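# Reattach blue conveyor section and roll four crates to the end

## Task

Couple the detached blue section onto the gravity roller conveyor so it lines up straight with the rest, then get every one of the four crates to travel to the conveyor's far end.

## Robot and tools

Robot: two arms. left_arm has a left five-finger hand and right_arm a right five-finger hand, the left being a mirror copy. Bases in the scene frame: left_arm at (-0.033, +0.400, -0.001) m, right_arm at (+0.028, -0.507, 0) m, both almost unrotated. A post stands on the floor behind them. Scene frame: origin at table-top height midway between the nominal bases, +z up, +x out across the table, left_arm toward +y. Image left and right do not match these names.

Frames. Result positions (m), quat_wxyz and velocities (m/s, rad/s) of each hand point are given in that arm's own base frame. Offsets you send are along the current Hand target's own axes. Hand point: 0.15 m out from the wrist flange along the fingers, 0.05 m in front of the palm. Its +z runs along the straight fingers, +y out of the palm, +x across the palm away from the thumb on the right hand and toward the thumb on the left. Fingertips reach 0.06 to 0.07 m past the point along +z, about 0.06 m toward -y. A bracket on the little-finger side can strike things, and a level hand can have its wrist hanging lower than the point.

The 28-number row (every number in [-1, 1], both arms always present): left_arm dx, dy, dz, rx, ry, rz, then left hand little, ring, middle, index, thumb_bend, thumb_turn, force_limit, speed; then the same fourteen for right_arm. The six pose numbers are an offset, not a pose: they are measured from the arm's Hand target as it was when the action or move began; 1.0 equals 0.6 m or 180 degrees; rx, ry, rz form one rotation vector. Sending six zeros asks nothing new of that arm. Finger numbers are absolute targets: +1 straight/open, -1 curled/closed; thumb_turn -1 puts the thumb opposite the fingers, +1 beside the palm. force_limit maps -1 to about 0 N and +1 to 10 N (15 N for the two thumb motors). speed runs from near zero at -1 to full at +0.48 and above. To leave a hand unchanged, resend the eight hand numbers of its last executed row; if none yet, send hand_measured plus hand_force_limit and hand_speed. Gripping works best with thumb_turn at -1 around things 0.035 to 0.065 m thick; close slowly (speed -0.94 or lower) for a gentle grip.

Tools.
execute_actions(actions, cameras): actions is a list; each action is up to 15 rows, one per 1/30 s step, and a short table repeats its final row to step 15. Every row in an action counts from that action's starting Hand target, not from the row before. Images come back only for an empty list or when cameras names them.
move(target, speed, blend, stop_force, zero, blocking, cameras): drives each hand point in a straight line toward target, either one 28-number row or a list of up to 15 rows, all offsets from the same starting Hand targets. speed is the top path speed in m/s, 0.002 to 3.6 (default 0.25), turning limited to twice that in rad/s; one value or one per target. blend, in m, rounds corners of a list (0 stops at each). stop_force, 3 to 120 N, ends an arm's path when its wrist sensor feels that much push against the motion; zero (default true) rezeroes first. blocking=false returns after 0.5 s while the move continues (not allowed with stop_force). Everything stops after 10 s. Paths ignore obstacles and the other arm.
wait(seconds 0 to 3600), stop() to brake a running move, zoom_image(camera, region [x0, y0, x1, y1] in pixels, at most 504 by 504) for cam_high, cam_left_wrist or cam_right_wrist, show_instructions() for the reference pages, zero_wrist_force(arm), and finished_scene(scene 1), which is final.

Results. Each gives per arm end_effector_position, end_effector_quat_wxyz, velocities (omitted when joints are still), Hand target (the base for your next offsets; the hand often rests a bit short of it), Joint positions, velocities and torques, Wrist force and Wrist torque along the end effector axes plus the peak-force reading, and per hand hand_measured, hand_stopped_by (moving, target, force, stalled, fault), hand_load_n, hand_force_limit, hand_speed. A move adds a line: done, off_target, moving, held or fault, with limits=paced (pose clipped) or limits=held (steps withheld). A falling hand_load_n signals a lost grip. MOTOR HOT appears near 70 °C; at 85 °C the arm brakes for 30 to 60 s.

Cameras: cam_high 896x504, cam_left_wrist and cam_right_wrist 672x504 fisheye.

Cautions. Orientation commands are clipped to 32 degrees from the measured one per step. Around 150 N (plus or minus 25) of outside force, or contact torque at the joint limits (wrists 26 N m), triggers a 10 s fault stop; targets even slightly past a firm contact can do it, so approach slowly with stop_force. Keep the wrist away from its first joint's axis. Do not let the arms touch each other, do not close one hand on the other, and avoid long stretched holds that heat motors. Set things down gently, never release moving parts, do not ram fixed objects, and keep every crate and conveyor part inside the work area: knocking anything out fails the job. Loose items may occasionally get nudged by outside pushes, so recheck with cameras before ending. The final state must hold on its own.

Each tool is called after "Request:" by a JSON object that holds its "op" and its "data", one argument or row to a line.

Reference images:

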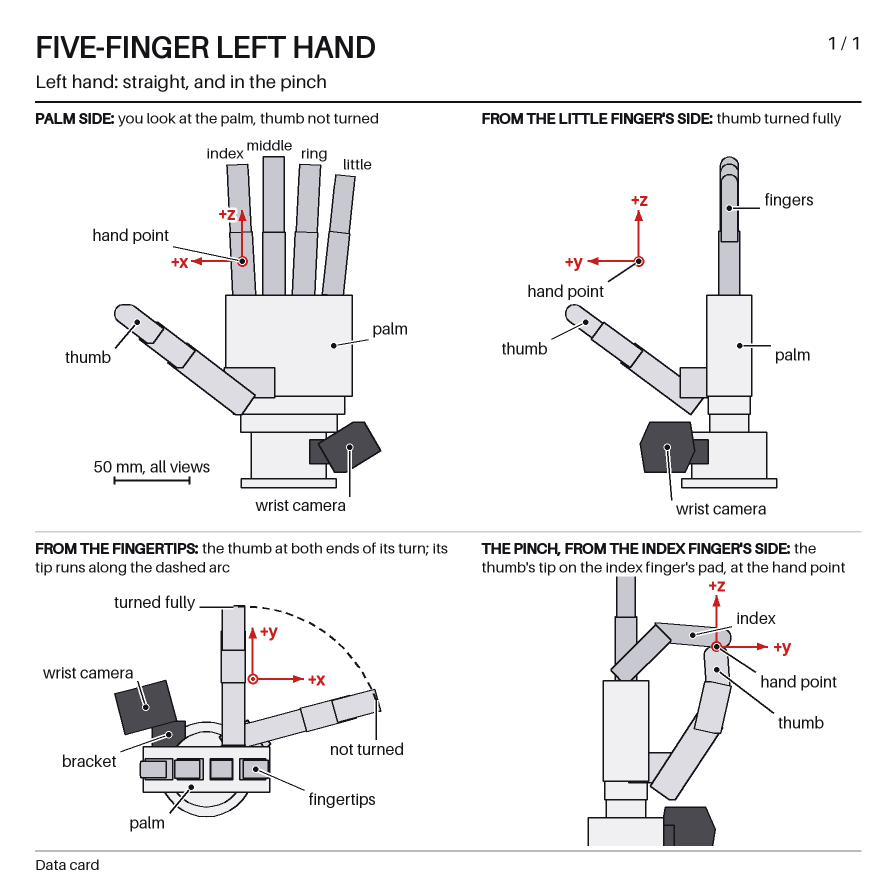

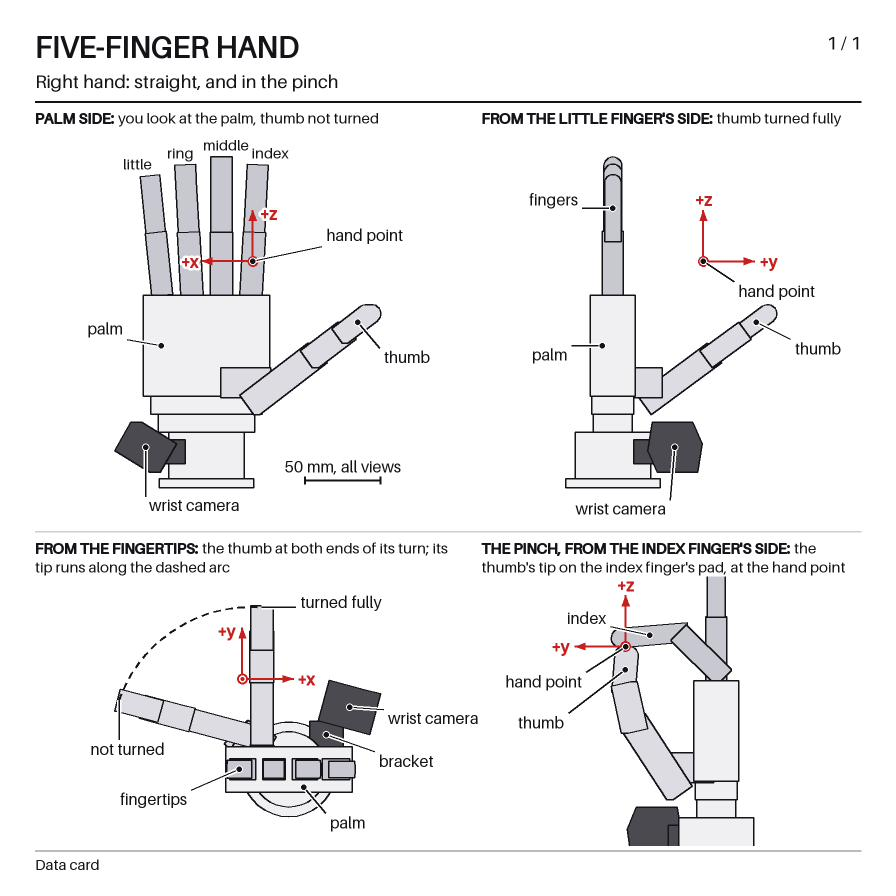

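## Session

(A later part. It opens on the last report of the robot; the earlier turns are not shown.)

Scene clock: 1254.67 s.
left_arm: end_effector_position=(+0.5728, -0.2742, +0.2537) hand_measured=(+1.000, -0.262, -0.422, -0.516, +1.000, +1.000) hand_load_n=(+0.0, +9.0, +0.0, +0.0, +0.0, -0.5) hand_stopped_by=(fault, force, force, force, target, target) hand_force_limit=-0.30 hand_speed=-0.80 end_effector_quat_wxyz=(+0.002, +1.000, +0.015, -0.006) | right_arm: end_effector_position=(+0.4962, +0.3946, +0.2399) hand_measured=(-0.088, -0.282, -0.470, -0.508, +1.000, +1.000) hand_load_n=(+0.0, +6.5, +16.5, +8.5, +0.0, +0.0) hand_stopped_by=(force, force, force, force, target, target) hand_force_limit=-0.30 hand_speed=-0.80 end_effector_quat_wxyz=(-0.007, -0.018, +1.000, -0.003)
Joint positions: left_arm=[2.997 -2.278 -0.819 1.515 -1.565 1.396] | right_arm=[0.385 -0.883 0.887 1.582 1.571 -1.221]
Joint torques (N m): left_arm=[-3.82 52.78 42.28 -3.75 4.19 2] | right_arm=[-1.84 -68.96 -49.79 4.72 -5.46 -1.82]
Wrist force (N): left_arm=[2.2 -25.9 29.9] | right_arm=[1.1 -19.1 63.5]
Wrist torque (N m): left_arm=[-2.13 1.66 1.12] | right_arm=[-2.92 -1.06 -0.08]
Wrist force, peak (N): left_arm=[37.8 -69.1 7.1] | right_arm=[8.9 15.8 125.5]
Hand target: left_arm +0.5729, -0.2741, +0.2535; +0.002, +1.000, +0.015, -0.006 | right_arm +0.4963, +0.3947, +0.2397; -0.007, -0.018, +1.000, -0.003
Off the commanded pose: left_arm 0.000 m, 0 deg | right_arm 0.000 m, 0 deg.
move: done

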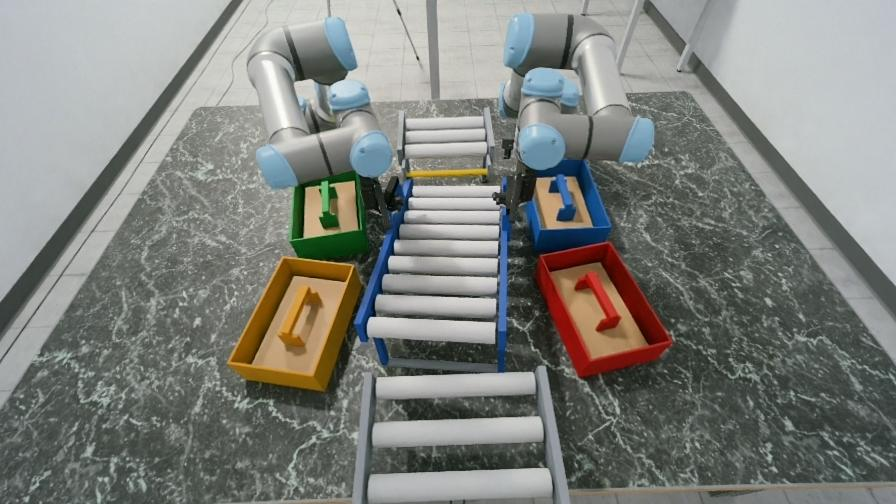

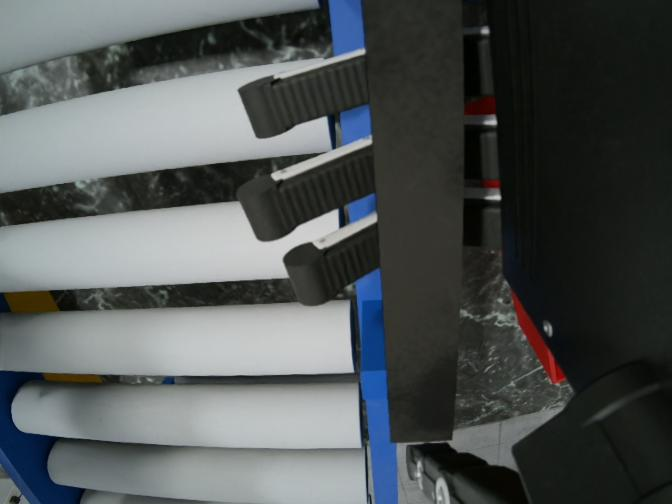

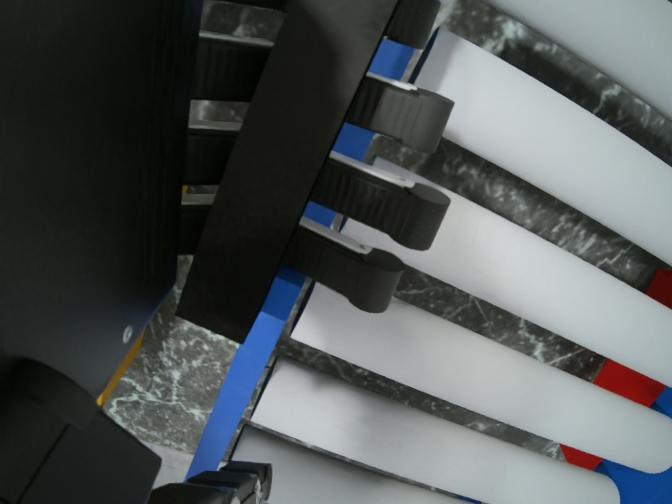

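Request:
{"op": "move", "data": {
  "target": [0.033,0,0.04,0,0,0,1,-0.7,-0.7,-0.7,1,1,-0.3,-0.8,-0.033,0,0.055,0,0,0,-0.7,-0.7,-0.7,-0.7,1,1,-0.3,-0.8],
  "cameras": ["all"],
  "speed": 0.04
}}

Request:
{"op": "zoom_image", "data": {
  "camera": "cam_high",
  "region": [370, 100, 550, 240]
}}

Scene clock: 1264.53 s.
left_arm: end_effector_position=(+0.5923, -0.2736, +0.2294) hand_measured=(+1.000, -0.264, -0.422, -0.514, +1.000, +1.000) hand_load_n=(+0.0, +7.0, +3.0, +5.5, +0.0, +0.0) hand_stopped_by=(fault, force, force, force, target, target) hand_force_limit=-0.30 hand_speed=-0.80 end_effector_quat_wxyz=(+0.002, +1.000, +0.015, -0.006) | right_arm: end_effector_position=(+0.5155, +0.3951, +0.2066) hand_measured=(-0.088, -0.282, -0.472, -0.508, +1.000, +1.000) hand_load_n=(+0.5, +0.0, +1.5, +0.0, +0.0, +0.0) hand_stopped_by=(force, force, force, force, target, target) hand_force_limit=-0.30 hand_speed=-0.80 end_effector_quat_wxyz=(-0.007, -0.018, +1.000, -0.003)
Joint positions: left_arm=[3.002 -2.336 -0.78 1.535 -1.565 1.401] | right_arm=[0.374 -0.83 0.881 1.535 1.571 -1.233]
Joint torques (N m): left_arm=[5.59 53.81 45.07 -3.25 0.08 1.88] | right_arm=[-6.73 -39.48 -33.07 -0.6 -2.41 -1.64]
Wrist force (N): left_arm=[-1.2 -8.1 31.1] | right_arm=[5.1 -9.8 5.3]
Wrist torque (N m): left_arm=[-1.34 1.32 0.44] | right_arm=[-0.71 -0.25 0.13]
Wrist force, peak (N): left_arm=[3.0 -27.6 29.2] | right_arm=[3.8 -19.9 63.7]
Hand target: left_arm +0.5924, -0.2736, +0.2293; +0.002, +1.000, +0.015, -0.006 | right_arm +0.5157, +0.3952, +0.2064; -0.007, -0.018, +1.000, -0.003
Off the commanded pose: left_arm 0.000 m, 0 deg | right_arm 0.000 m, 0 deg.
move: done

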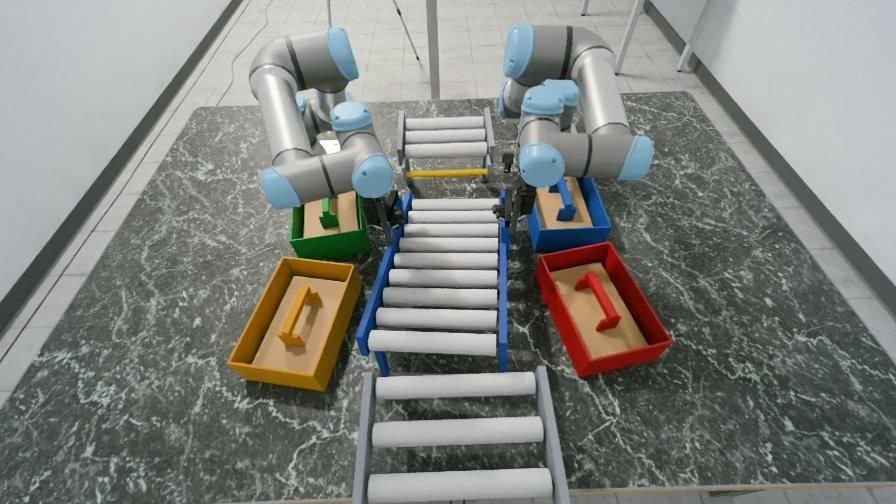

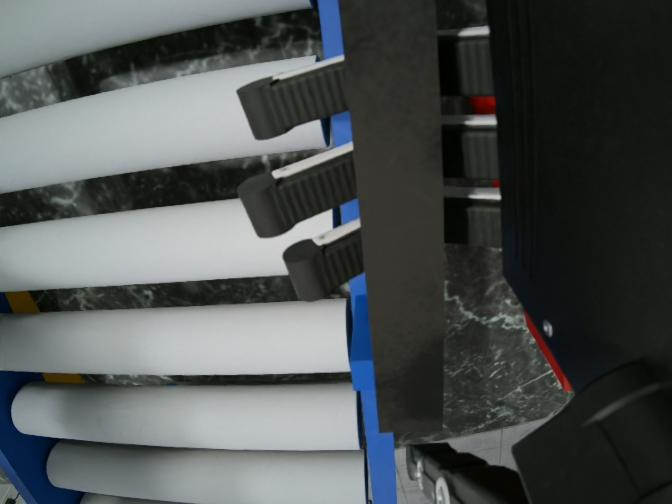

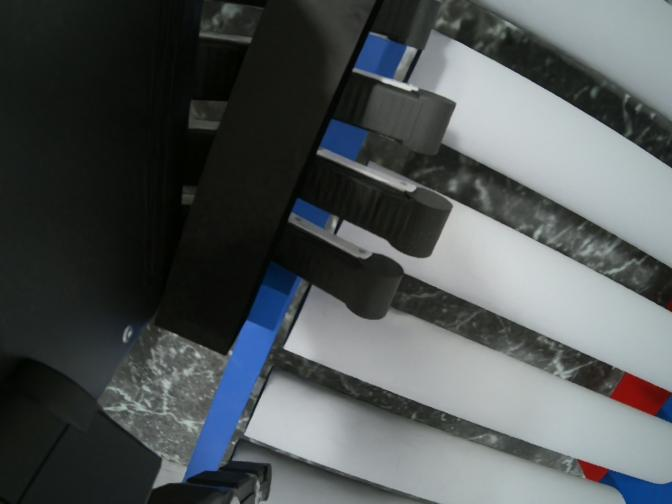

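Scaled by 2.800 from the camera's image (finer frame: 1280x720).

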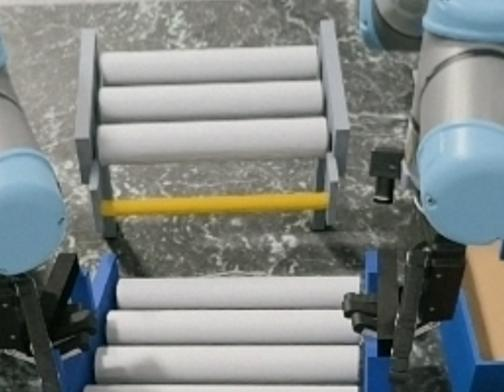

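Request:
{"op": "move", "data": {
  "target": [-0.029,0.034,0.02,0,0,-0.028,1,-0.7,-0.7,-0.7,1,1,-0.3,-0.8,-0.0275,-0.036,-0.017,0,0,-0.028,-0.7,-0.7,-0.7,-0.7,1,1,-0.3,-0.8],
  "cameras": ["all"],
  "speed": 0.03
}}

Scene clock: 1296.40 s.
left_arm: end_effector_position=(+0.5756, -0.2945, +0.2176) hand_measured=(+1.000, -0.264, -0.422, -0.514, +1.000, +1.000) hand_load_n=(+0.0, +4.5, +5.5, +8.0, +0.0, +0.0) hand_stopped_by=(fault, force, force, force, target, target) hand_force_limit=-0.30 hand_speed=-0.80 end_effector_quat_wxyz=(+0.002, +0.998, +0.059, -0.006) | right_arm: end_effector_position=(+0.5330, +0.3743, +0.2165) hand_measured=(-0.088, -0.282, -0.472, -0.508, +1.000, +1.000) hand_load_n=(+0.0, +0.0, +0.5, +1.0, +0.0, +0.0) hand_stopped_by=(force, force, force, force, target, target) hand_force_limit=-0.30 hand_speed=-0.80 end_effector_quat_wxyz=(-0.007, -0.062, +0.998, -0.003)
Joint positions: left_arm=[2.956 -2.3 -0.873 1.591 -1.565 1.267] | right_arm=[0.323 -0.809 0.82 1.575 1.572 -1.371]
Joint torques (N m): left_arm=[-3.29 67.21 15.36 -3.67 2.62 -2.49] | right_arm=[-10.04 -39.62 -34.12 3.2 2.22 -1.48]
Wrist force (N): left_arm=[0.8 2.1 31.8] | right_arm=[7.0 -1.6 5.9]
Wrist torque (N m): left_arm=[-0.73 1.04 0.21] | right_arm=[-0.29 -0.23 0.21]
Wrist force, peak (N): left_arm=[0.3 2.0 32.0] | right_arm=[6.4 -10.5 4.3]
Hand target: left_arm +0.5755, -0.2946, +0.2176; +0.002, +0.998, +0.059, -0.006 | right_arm +0.5331, +0.3742, +0.2165; -0.007, -0.062, +0.998, -0.003
Off the commanded pose: left_arm 0.000 m, 0 deg | right_arm 0.000 m, 0 deg.
move: done

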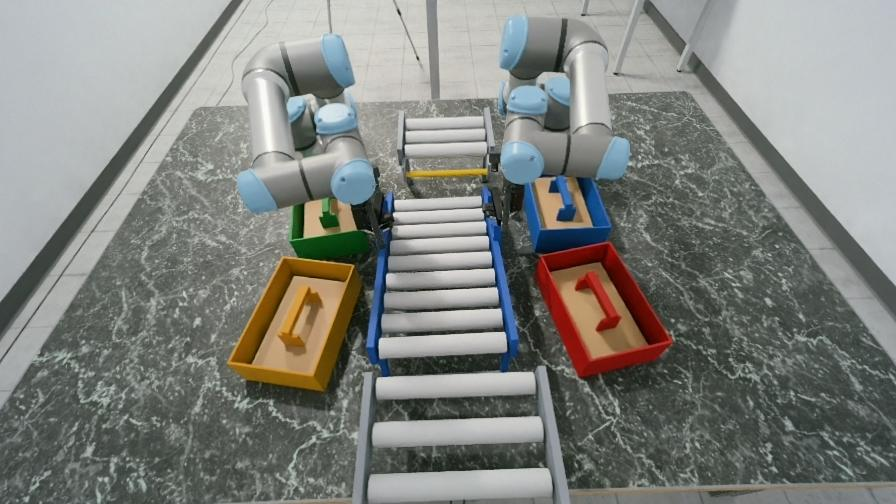

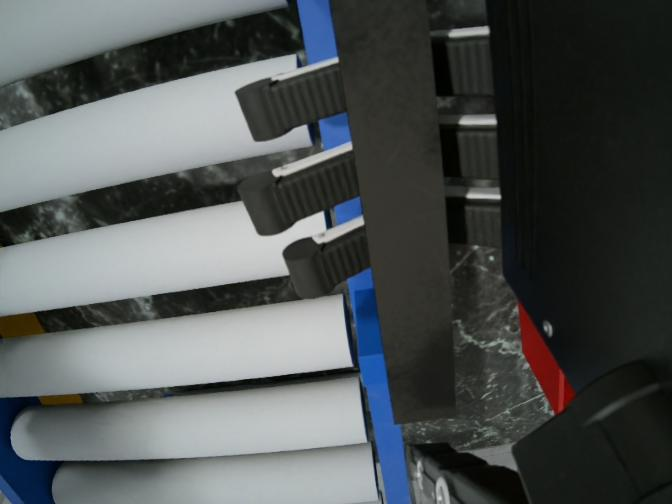

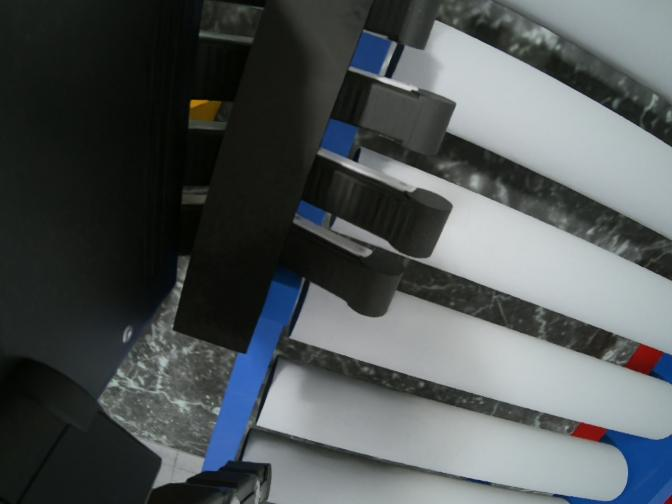

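Request:
{"op": "move", "data": {
  "target": [0.011,-0.051,0.008,0,0,0.007,1,-0.7,-0.7,-0.7,1,1,-0.3,-0.8,-0.002,0.052,-0.012,0,0,0.007,-0.7,-0.7,-0.7,-0.7,1,1,-0.3,-0.8],
  "cameras": ["all"],
  "speed": 0.03
}}

Request:
{"op": "zoom_image", "data": {
  "camera": "cam_high",
  "region": [340, 100, 580, 400]
}}

Scene clock: 1315.13 s.
left_arm: end_effector_position=(+0.5784, -0.2635, +0.2126) hand_measured=(+1.000, -0.264, -0.422, -0.514, +1.000, +1.000) hand_load_n=(+0.0, +2.5, +2.5, +3.5, +0.0, +0.0) hand_stopped_by=(fault, force, force, force, target, target) hand_force_limit=-0.30 hand_speed=-0.80 end_effector_quat_wxyz=(+0.002, +0.999, +0.048, -0.006) | right_arm: end_effector_position=(+0.5305, +0.4053, +0.2235) hand_measured=(-0.088, -0.282, -0.472, -0.508, +1.000, +1.000) hand_load_n=(+0.0, +2.0, +7.0, +0.5, +0.0, +0.0) hand_stopped_by=(force, force, force, force, target, target) hand_force_limit=-0.30 hand_speed=-0.80 end_effector_quat_wxyz=(-0.007, -0.051, +0.999, -0.003)
Joint positions: left_arm=[3.012 -2.275 -0.929 1.622 -1.565 1.345] | right_arm=[0.375 -0.761 0.717 1.63 1.571 -1.297]
Joint torques (N m): left_arm=[4.33 57.25 10.68 -2.27 1.01 2.31] | right_arm=[10.4 -52.5 -39.61 4.71 -0.58 1.53]
Wrist force (N): left_arm=[2.0 -5.5 15.3] | right_arm=[4.5 -13.0 25.0]
Wrist torque (N m): left_arm=[-0.71 0.56 0.17] | right_arm=[-1.56 -0.71 -0.41]
Wrist force, peak (N): left_arm=[5.6 5.2 34.4] | right_arm=[4.7 -13.1 25.2]
Hand target: left_arm +0.5784, -0.2634, +0.2126; +0.002, +0.999, +0.048, -0.006 | right_arm +0.5305, +0.4054, +0.2235; -0.007, -0.051, +0.999, -0.003
Off the commanded pose: left_arm 0.000 m, 0 deg | right_arm 0.000 m, 0 deg.
move: done

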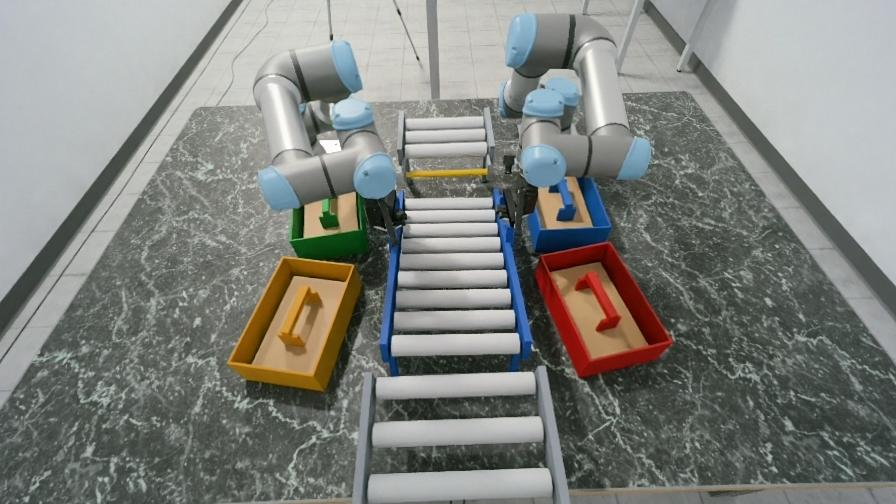

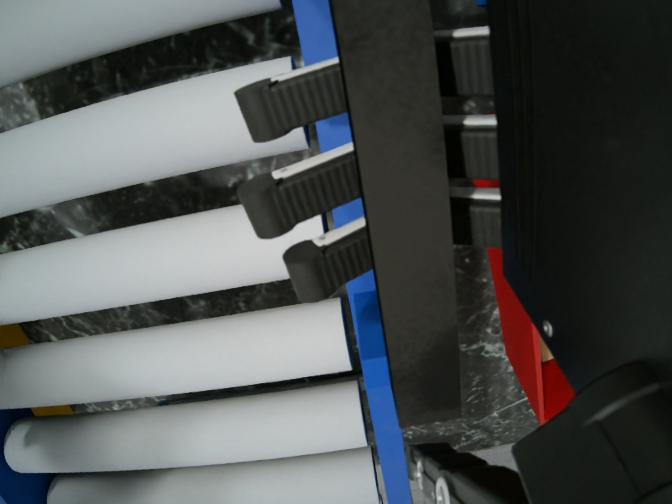

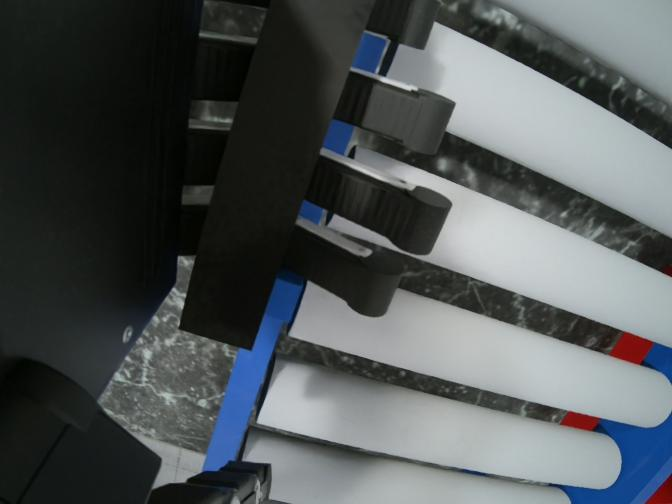

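Scaled by 1.680 from the camera's image (finer frame: 1280x720).

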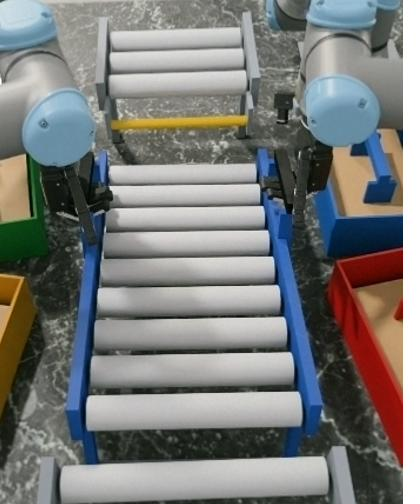

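Request:
{"op": "zoom_image", "data": {
  "camera": "cam_high",
  "region": [395, 160, 515, 220]
}}

Scaled by 4.200 from the camera's image (finer frame: 1280x720).

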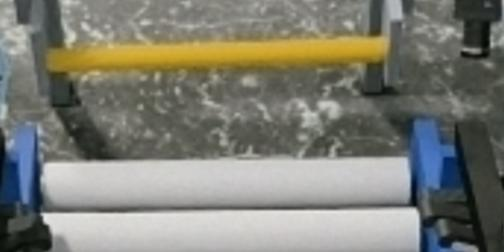

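Request:
{"op": "move", "data": {
  "target": [-0.02,0,0.045,0,0.03,0,1,-0.7,-0.7,-0.7,1,1,-0.3,-0.8,0.02,0,0.06,0,-0.03,0,-0.7,-0.7,-0.7,-0.7,1,1,-0.3,-0.8],
  "cameras": ["all"],
  "speed": 0.03
}}

Scene clock: 1367.93 s.
left_arm: end_effector_position=(+0.5662, -0.2647, +0.1858) hand_measured=(+1.000, -0.264, -0.422, -0.514, +1.000, +1.000) hand_load_n=(+0.0, +5.5, +5.0, +6.5, +0.0, +0.0) hand_stopped_by=(fault, force, force, force, target, target) hand_force_limit=-0.30 hand_speed=-0.80 end_effector_quat_wxyz=(-0.001, +0.998, +0.048, +0.041) | right_arm: end_effector_position=(+0.5181, +0.4039, +0.1878) hand_measured=(-0.088, -0.282, -0.472, -0.508, +1.000, +1.000) hand_load_n=(+0.0, +0.0, +2.0, -0.5, +0.0, +0.0) hand_stopped_by=(force, force, force, force, target, target) hand_force_limit=-0.30 hand_speed=-0.80 end_effector_quat_wxyz=(+0.040, -0.051, +0.998, +0.000)
Joint positions: left_arm=[2.997 -2.192 -1.123 1.824 -1.588 1.33] | right_arm=[0.392 -0.86 0.968 1.388 1.598 -1.281]
Joint torques (N m): left_arm=[-6.26 62.5 15.19 -2.99 -0.72 -2.66] | right_arm=[7.17 -50.99 -12.34 -1.03 1.13 1.69]
Wrist force (N): left_arm=[-1.5 -4.8 32.6] | right_arm=[7.6 -8.6 5.1]
Wrist torque (N m): left_arm=[-1.27 1.19 0.44] | right_arm=[-0.55 -0.34 -0.10]
Wrist force, peak (N): left_arm=[-1.4 -5.3 32.9] | right_arm=[5.3 -13.2 25.6]
Hand target: left_arm +0.5661, -0.2647, +0.1858; -0.001, +0.998, +0.048, +0.041 | right_arm +0.5181, +0.4039, +0.1877; +0.040, -0.051, +0.998, +0.000
Off the commanded pose: left_arm 0.000 m, 0 deg | right_arm 0.000 m, 0 deg.
move: done

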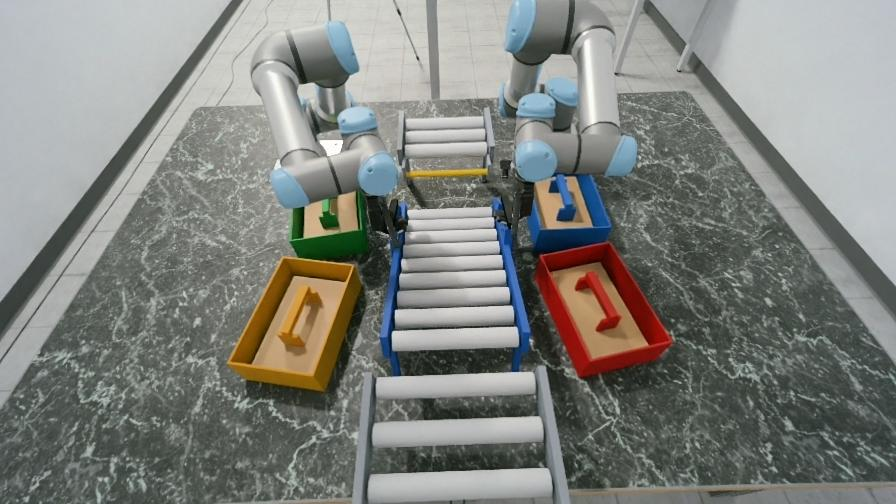

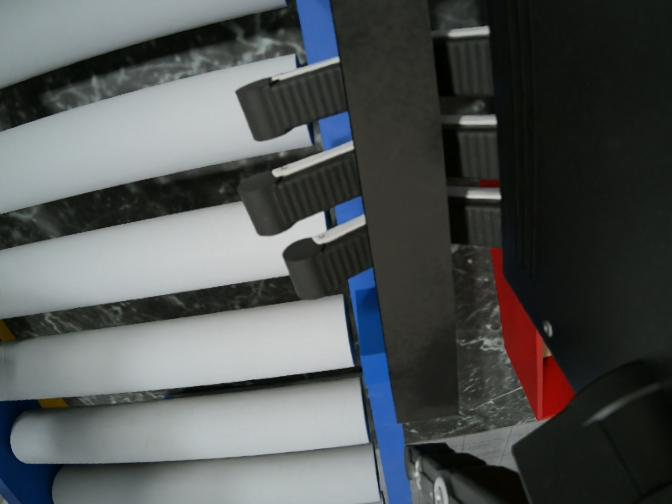

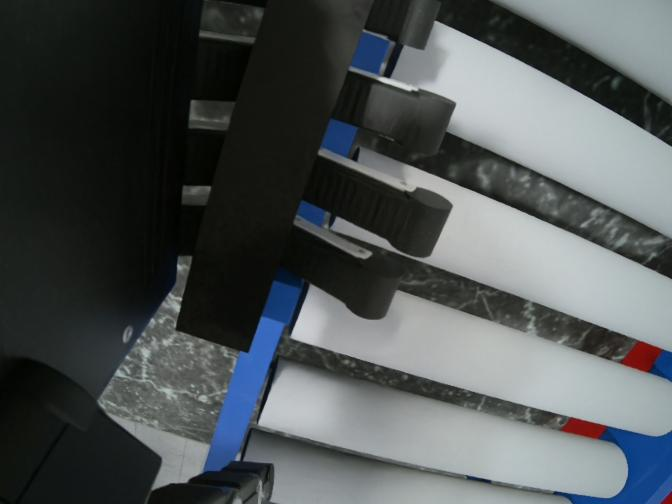

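Request:
{"op": "move", "data": {
  "target": [-0.005,0,0.025,0,0.01,0,1,-0.7,-0.7,-0.7,1,1,-0.3,-0.8,0,0.005,0.008,0,0,0,-0.7,-0.7,-0.7,-0.7,1,1,-0.3,-0.8],
  "cameras": ["cam_left_wrist"],
  "speed": 0.03
}}

Scene clock: 1375.63 s.
left_arm: end_effector_position=(+0.5644, -0.2649, +0.1706) hand_measured=(+1.000, -0.264, -0.422, -0.516, +1.000, +1.000) hand_load_n=(+0.0, +0.0, +0.0, +0.0, +0.0, -0.5) hand_stopped_by=(fault, force, force, force, target, target) hand_force_limit=-0.30 hand_speed=-0.80 end_effector_quat_wxyz=(-0.001, +0.997, +0.048, +0.057) | right_arm: end_effector_position=(+0.5181, +0.4069, +0.1829) hand_measured=(-0.088, -0.282, -0.472, -0.508, +1.000, +1.000) hand_load_n=(+0.0, +0.0, +0.0, +0.0, +0.0, +0.0) hand_stopped_by=(force, force, force, force, target, target) hand_force_limit=-0.30 hand_speed=-0.80 end_effector_quat_wxyz=(+0.040, -0.051, +0.998, +0.000)
Joint positions: left_arm=[2.992 -2.176 -1.185 1.9 -1.596 1.327] | right_arm=[0.397 -0.854 0.969 1.38 1.598 -1.277]
Joint torques (N m): left_arm=[-5.02 45.63 6.32 0.2 -2.38 -2.48] | right_arm=[7.23 -36.64 -8.51 0.48 1.56 1.29]
Wrist force (N): left_arm=[-1.2 1.1 -0.6] | right_arm=[0.4 -3.1 1.1]
Wrist torque (N m): left_arm=[0.22 0.22 0.00] | right_arm=[-0.17 0.09 -0.24]
Wrist force, peak (N): left_arm=[-1.5 -4.7 32.6] | right_arm=[6.1 -18.4 18.5]
Hand target: left_arm +0.5644, -0.2649, +0.1706; -0.001, +0.997, +0.048, +0.057 | right_arm +0.5182, +0.4069, +0.1829; +0.040, -0.051, +0.998, +0.000
Off the commanded pose: left_arm 0.000 m, 0 deg | right_arm 0.000 m, 0 deg.
move: done

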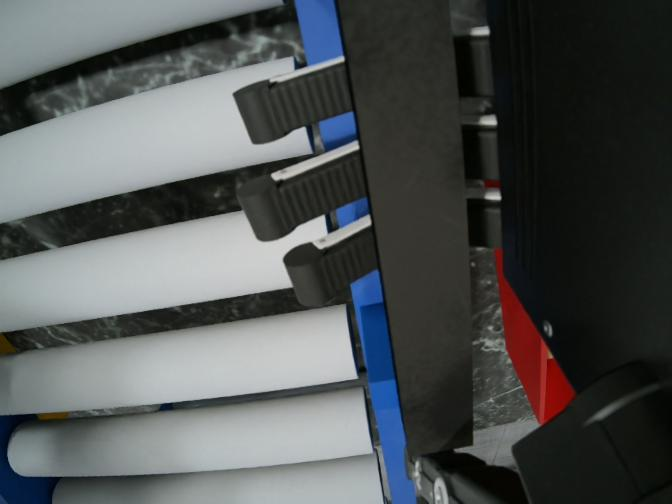

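Request:
{"op": "move", "data": {
  "target": [
    [0,0,0,0,0,0,1,-0.7,-0.7,-0.7,1,1,-0.3,-0.8,0,0,0.012,0,0,0,0.05,0.05,0.05,0.05,1,1,-0.3,-0.5],
    [0,0,0,0,0,0,1,-0.7,-0.7,-0.7,1,1,-0.3,-0.8,0,-0.16,0.012,0,0,0,0.05,0.05,0.05,0.05,1,1,-0.3,-0.5],
    [0,0,0,0,0,0,1,-0.7,-0.7,-0.7,1,1,-0.3,-0.8,0,-0.16,-0.25,0,0,0,0.05,0.05,0.05,0.05,1,1,-0.3,-0.5]
  ],
  "cameras": ["all"],
  "speed": 0.1
}}

Scene clock: 1389.87 s.
left_arm: end_effector_position=(+0.5644, -0.2649, +0.1706) hand_measured=(+1.000, -0.264, -0.422, -0.516, +1.000, +1.000) hand_load_n=(+0.0, +0.0, +0.0, +0.0, +0.0, +0.0) hand_stopped_by=(fault, force, force, force, target, target) hand_force_limit=-0.30 hand_speed=-0.80 end_effector_quat_wxyz=(-0.001, +0.997, +0.048, +0.057) | right_arm: end_effector_position=(+0.5159, +0.3109, +0.3328) hand_measured=(+0.050, +0.050, +0.050, +0.048, +1.000, +1.000) hand_load_n=(+0.0, +0.0, +0.0, +0.0, +0.0, +0.0) hand_stopped_by=(target, target, target, target, target, target) hand_force_limit=-0.30 hand_speed=-0.50 end_effector_quat_wxyz=(+0.040, -0.051, +0.998, +0.000)
Joint positions: left_arm=[2.992 -2.176 -1.185 1.901 -1.596 1.327] | right_arm=[0.23 -1.004 0.833 1.663 1.586 -1.444]
Joint torques (N m): left_arm=[-2.84 44.87 5.72 0.03 -1.51 -2.3] | right_arm=[6.78 -32.54 -29.91 4.15 1.88 1.53]
Wrist force (N): left_arm=[-1.0 0.9 -0.7] | right_arm=[-0.2 -2.9 1.1]
Wrist torque (N m): left_arm=[0.21 0.17 0.02] | right_arm=[-0.28 0.03 -0.26]
Wrist force, peak (N): left_arm=[-1.4 1.0 -0.7] | right_arm=[3.3 7.6 -17.6]
Hand target: left_arm +0.5644, -0.2649, +0.1706; -0.001, +0.997, +0.048, +0.057 | right_arm +0.5159, +0.3109, +0.3329; +0.040, -0.051, +0.998, +0.000
Off the commanded pose: left_arm 0.000 m, 0 deg | right_arm 0.000 m, 0 deg.
move: done

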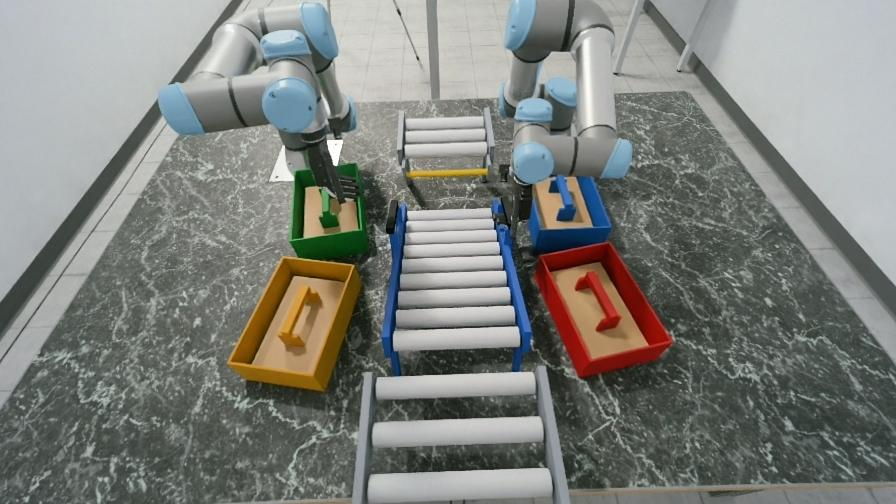

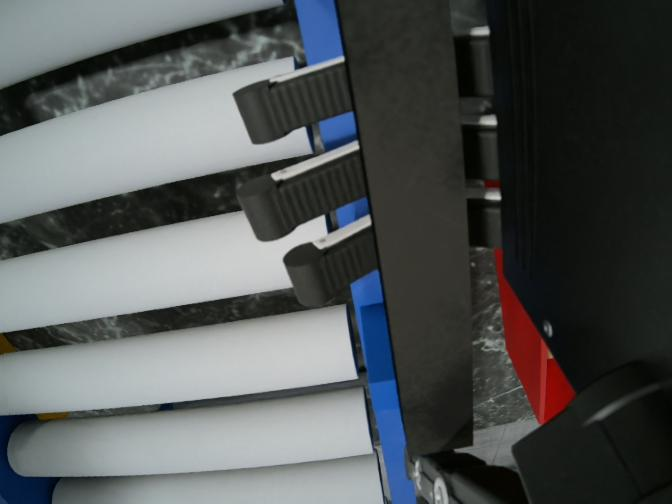

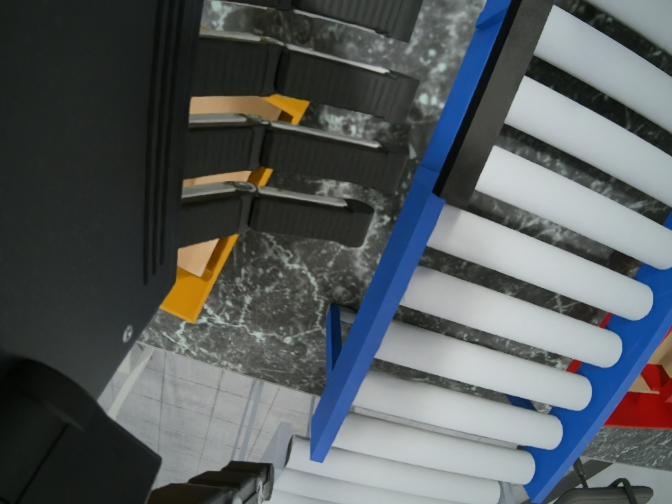

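Request:
{"op": "move", "data": {
  "target": [0,0,0,0,0,0,1,-0.7,-0.7,-0.7,1,1,-0.3,-0.8,0.264,0.111,-0.022,0,0.0255,0.032,1,1,1,1,1,1,-0.3,-0.5],
  "cameras": ["cam_right_wrist"],
  "speed": 0.15
}}

Request:
{"op": "zoom_image", "data": {
  "camera": "cam_right_wrist",
  "region": [300, 0, 672, 260]
}}

Scene clock: 1412.77 s.
left_arm: end_effector_position=(+0.5644, -0.2649, +0.1706) hand_measured=(+1.000, -0.264, -0.422, -0.516, +1.000, +1.000) hand_load_n=(+0.0, +0.0, +0.0, +0.0, +0.0, +0.0) hand_stopped_by=(fault, force, force, force, target, target) hand_force_limit=-0.30 hand_speed=-0.80 end_effector_quat_wxyz=(-0.001, +0.997, +0.048, +0.057) | right_arm: end_effector_position=(+0.3511, +0.3610, +0.3331) hand_measured=(+1.000, +1.000, +1.000, +1.000, +1.000, +1.000) hand_load_n=(+0.0, +0.0, +0.0, +0.0, +0.0, +0.0) hand_stopped_by=(target, target, target, target, target, target) hand_force_limit=-0.30 hand_speed=-0.50 end_effector_quat_wxyz=(+0.000, -0.001, +1.000, +0.000)
Joint positions: left_arm=[2.992 -2.176 -1.185 1.901 -1.596 1.327] | right_arm=[0.446 -1.268 1.23 1.609 1.571 -1.126]
Joint torques (N m): left_arm=[0.05 45.56 5.55 -0.08 -0.5 -2.18] | right_arm=[6.65 -34.74 -7.68 0.7 -1.7 1.44]
Wrist force (N): left_arm=[-1.1 0.8 -0.2] | right_arm=[-0.5 -2.8 0.7]
Wrist torque (N m): left_arm=[0.15 0.20 0.01] | right_arm=[-0.24 0.09 -0.28]
Wrist force, peak (N): left_arm=[-1.5 1.0 -0.9] | right_arm=[-0.6 -3.2 1.0]
Hand target: left_arm +0.5644, -0.2649, +0.1706; -0.001, +0.997, +0.048, +0.057 | right_arm +0.3510, +0.3611, +0.3331; +0.000, -0.001, +1.000, +0.000
Off the commanded pose: left_arm 0.000 m, 0 deg | right_arm 0.000 m, 0 deg.
move: done

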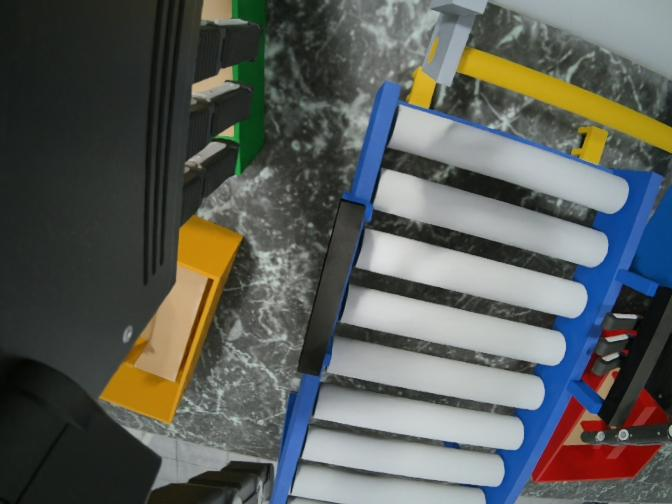

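Scaled by 1.355 from the camera's image (finer frame: 960x720).

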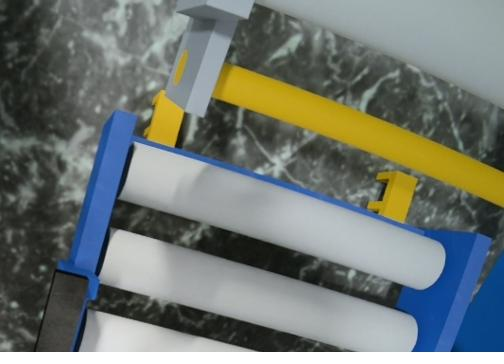

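Request:
{"op": "zoom_image", "data": {
  "camera": "cam_right_wrist",
  "region": [380, 20, 660, 180]
}}

Scaled by 1.800 from the camera's image (finer frame: 960x720).

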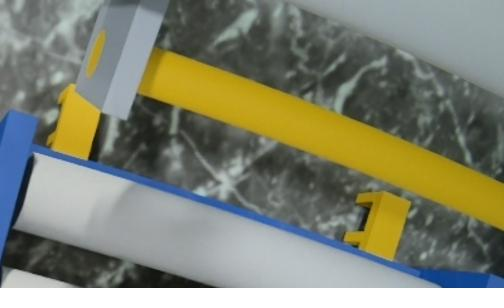

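Request:
{"op": "move", "data": {
  "target": [0,0,0,0,0,0,1,-0.7,-0.7,-0.7,1,1,-0.3,-0.8,0,-0.1,0,0,0,0,1,1,1,1,1,1,-0.3,-0.5],
  "cameras": ["cam_right_wrist"],
  "speed": 0.15
}}

Request:
{"op": "zoom_image", "data": {
  "camera": "cam_right_wrist",
  "region": [392, 20, 672, 180]
}}

Scene clock: 1435.77 s.
left_arm: end_effector_position=(+0.5644, -0.2649, +0.1706) hand_measured=(+1.000, -0.264, -0.422, -0.516, +1.000, +1.000) hand_load_n=(+0.0, +0.0, +0.0, +0.0, -0.5, +0.0) hand_stopped_by=(fault, force, force, force, target, target) hand_force_limit=-0.30 hand_speed=-0.80 end_effector_quat_wxyz=(-0.001, +0.997, +0.048, +0.057) | right_arm: end_effector_position=(+0.3511, +0.3012, +0.3331) hand_measured=(+1.000, +1.000, +1.000, +1.000, +1.000, +1.000) hand_load_n=(+0.0, +0.0, +0.0, +0.0, +0.0, +0.0) hand_stopped_by=(target, target, target, target, target, target) hand_force_limit=-0.30 hand_speed=-0.50 end_effector_quat_wxyz=(+0.000, -0.001, +1.000, +0.000)
Joint positions: left_arm=[2.992 -2.176 -1.185 1.901 -1.596 1.327] | right_arm=[0.306 -1.368 1.356 1.583 1.571 -1.265]
Joint torques (N m): left_arm=[1.85 44.72 5.45 -0.14 0.44 -2.19] | right_arm=[-8.17 -30.5 -9.07 0.95 -1.82 -1.48]
Wrist force (N): left_arm=[-1.1 0.9 -0.6] | right_arm=[-0.3 -2.7 0.7]
Wrist torque (N m): left_arm=[0.19 0.19 0.02] | right_arm=[-0.23 0.06 -0.07]
Wrist force, peak (N): left_arm=[-1.3 1.0 -0.8] | right_arm=[-0.1 -3.3 0.8]
Hand target: left_arm +0.5644, -0.2649, +0.1706; -0.001, +0.997, +0.048, +0.057 | right_arm +0.3511, +0.3011, +0.3331; +0.000, -0.001, +1.000, +0.000
Off the commanded pose: left_arm 0.000 m, 0 deg | right_arm 0.000 m, 0 deg.
move: done

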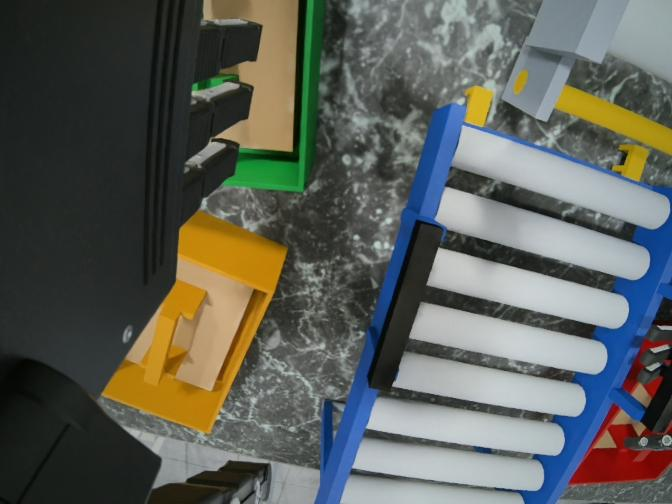

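Scaled by 1.800 from the camera's image (finer frame: 960x720).

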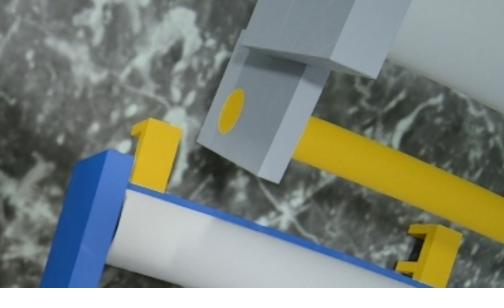

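Request:
{"op": "wait", "data": {
  "seconds": 0.1,
  "cameras": ["cam_high"]
}}

Request:
{"op": "zoom_image", "data": {
  "camera": "cam_high",
  "region": [385, 140, 525, 230]
}}

Request:
{"op": "zoom_image", "data": {
  "camera": "cam_high",
  "region": [360, 300, 570, 420]
}}

Scene clock: 1511.77 s.
left_arm: end_effector_position=(+0.5644, -0.2649, +0.1706) hand_measured=(+1.000, -0.264, -0.422, -0.516, +1.000, +1.000) hand_load_n=(+0.0, +0.0, +0.0, +0.5, +0.0, +0.0) hand_stopped_by=(fault, force, force, force, target, target) hand_force_limit=-0.30 hand_speed=-0.80 end_effector_quat_wxyz=(-0.001, +0.997, +0.048, +0.057) | right_arm: end_effector_position=(+0.3511, +0.3011, +0.3331) hand_measured=(+1.000, +1.000, +1.000, +1.000, +1.000, +1.000) hand_load_n=(+0.0, +0.0, +0.0, +0.0, +0.0, +0.0) hand_stopped_by=(target, target, target, target, target, target) hand_force_limit=-0.30 hand_speed=-0.50 end_effector_quat_wxyz=(+0.000, -0.001, +1.000, +0.000)
Joint positions: left_arm=[2.992 -2.176 -1.185 1.901 -1.596 1.327] | right_arm=[0.306 -1.368 1.357 1.582 1.571 -1.266]
Joint torques (N m): left_arm=[3.59 44.63 5.72 -0.18 1.06 -2.28] | right_arm=[-8.43 -30.31 -9.18 0.79 -1.69 -1.56]
Wrist force (N): left_arm=[-1.2 1.0 -0.6] | right_arm=[-0.2 -2.6 0.5]
Wrist torque (N m): left_arm=[0.20 0.20 0.00] | right_arm=[-0.21 0.05 -0.06]
Wrist force, peak (N): left_arm=[-1.2 1.2 -0.7] | right_arm=[-0.2 -3.1 0.8]
Hand target: left_arm +0.5644, -0.2649, +0.1706; -0.001, +0.997, +0.048, +0.057 | right_arm +0.3511, +0.3011, +0.3331; +0.000, -0.001, +1.000, +0.000
Off the commanded pose: left_arm 0.000 m, 0 deg | right_arm 0.000 m, 0 deg.
wait: 0.10 s; at rest from the start

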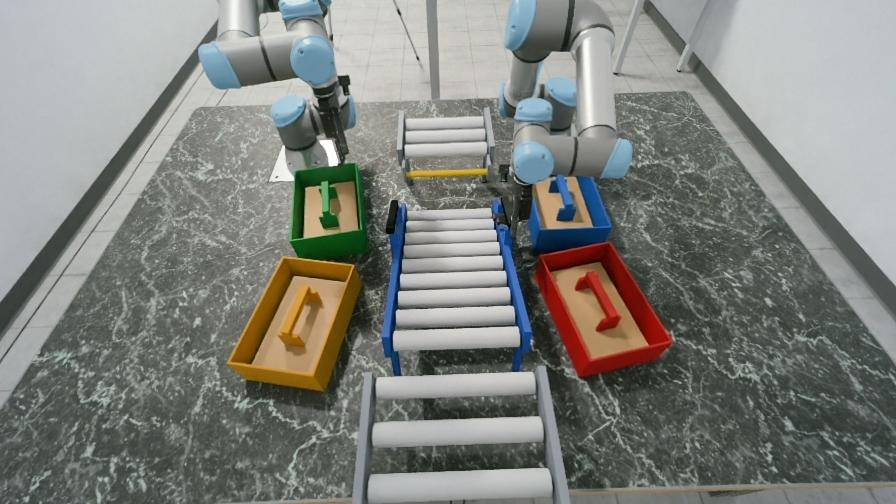

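Scaled by 3.600 from the camera's image (finer frame: 1280x720).

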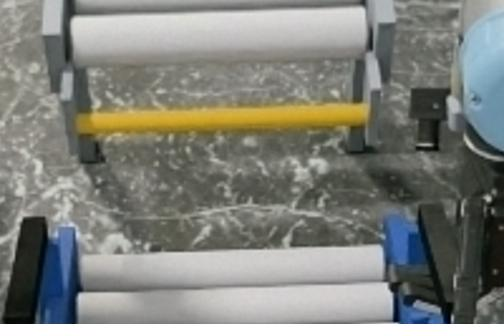

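Scaled by 2.400 from the camera's image (finer frame: 1280x720).

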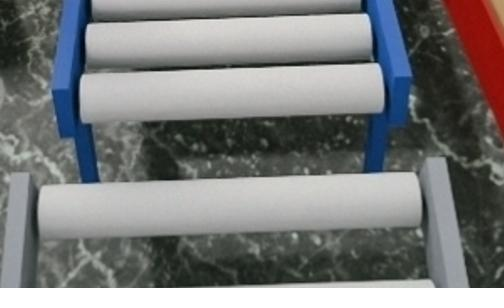

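Request:
{"op": "move", "data": {
  "target": [
    [0,0,0,0,0,0,1,-0.7,-0.7,-0.7,1,1,-0.3,-0.8,-0.237,0.02,0.155,0,-0.0805,0,0,0,0,0,1,1,-0.3,-0.5],
    [0,0,0,0,0,0,1,-0.7,-0.7,-0.7,1,1,-0.3,-0.8,-0.237,0.02,0.245,0,-0.0805,0,0,0,0,0,1,1,-0.3,-0.5]
  ],
  "cameras": ["cam_right_wrist"],
  "speed": 0.12
}}

Request:
{"op": "zoom_image", "data": {
  "camera": "cam_right_wrist",
  "region": [380, 0, 672, 504]
}}

Scene clock: 1565.23 s.
left_arm: end_effector_position=(+0.5644, -0.2649, +0.1706) hand_measured=(+1.000, -0.264, -0.422, -0.516, +1.000, +1.000) hand_load_n=(+0.0, +0.0, +0.0, +0.0, +0.0, +0.5) hand_stopped_by=(fault, force, force, force, target, target) hand_force_limit=-0.30 hand_speed=-0.80 end_effector_quat_wxyz=(-0.001, +0.997, +0.048, +0.057) | right_arm: end_effector_position=(+0.4933, +0.3131, +0.1863) hand_measured=(+0.000, +0.000, +0.000, +0.000, +1.000, +1.000) hand_load_n=(+0.0, +0.0, +0.0, +0.0, +0.0, +0.0) hand_stopped_by=(target, target, target, target, target, target) hand_force_limit=-0.30 hand_speed=-0.50 end_effector_quat_wxyz=(+0.126, -0.001, +0.992, +0.000)
Joint positions: left_arm=[2.992 -2.176 -1.185 1.901 -1.596 1.327] | right_arm=[0.278 -1.149 1.421 1.055 1.64 -1.302]
Joint torques (N m): left_arm=[4.36 44.54 5.69 -0.22 1.4 -2.12] | right_arm=[-8.3 -27.03 -8.35 0.49 -1.52 -1.4]
Wrist force (N): left_arm=[-1.1 0.9 -0.5] | right_arm=[-0.1 -2.9 1.1]
Wrist torque (N m): left_arm=[0.19 0.20 0.01] | right_arm=[-0.27 0.04 -0.07]
Wrist force, peak (N): left_arm=[-1.4 1.1 -0.6] | right_arm=[-0.5 -2.9 1.6]
Hand target: left_arm +0.5644, -0.2649, +0.1706; -0.001, +0.997, +0.048, +0.057 | right_arm +0.4933, +0.3131, +0.1861; +0.126, -0.001, +0.992, +0.000
Off the commanded pose: left_arm 0.000 m, 0 deg | right_arm 0.000 m, 0 deg.
move: done

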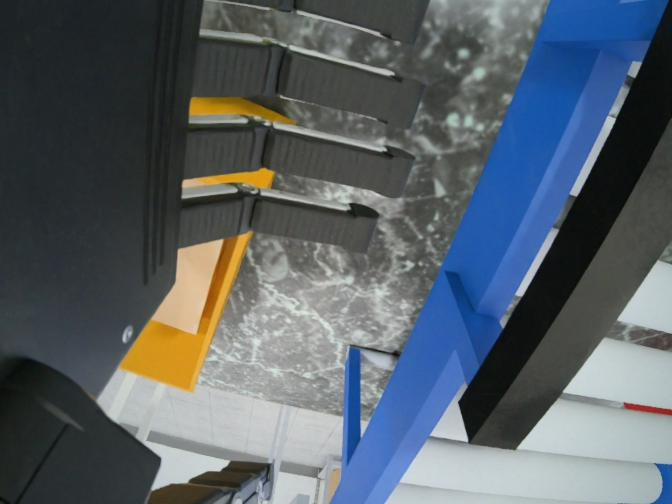

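Scaled by 1.000.

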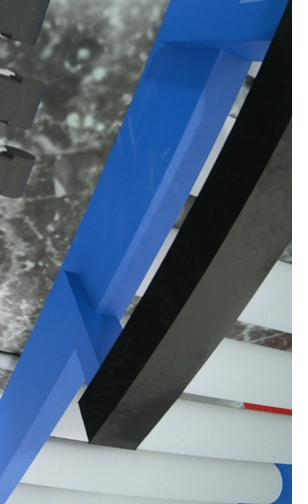

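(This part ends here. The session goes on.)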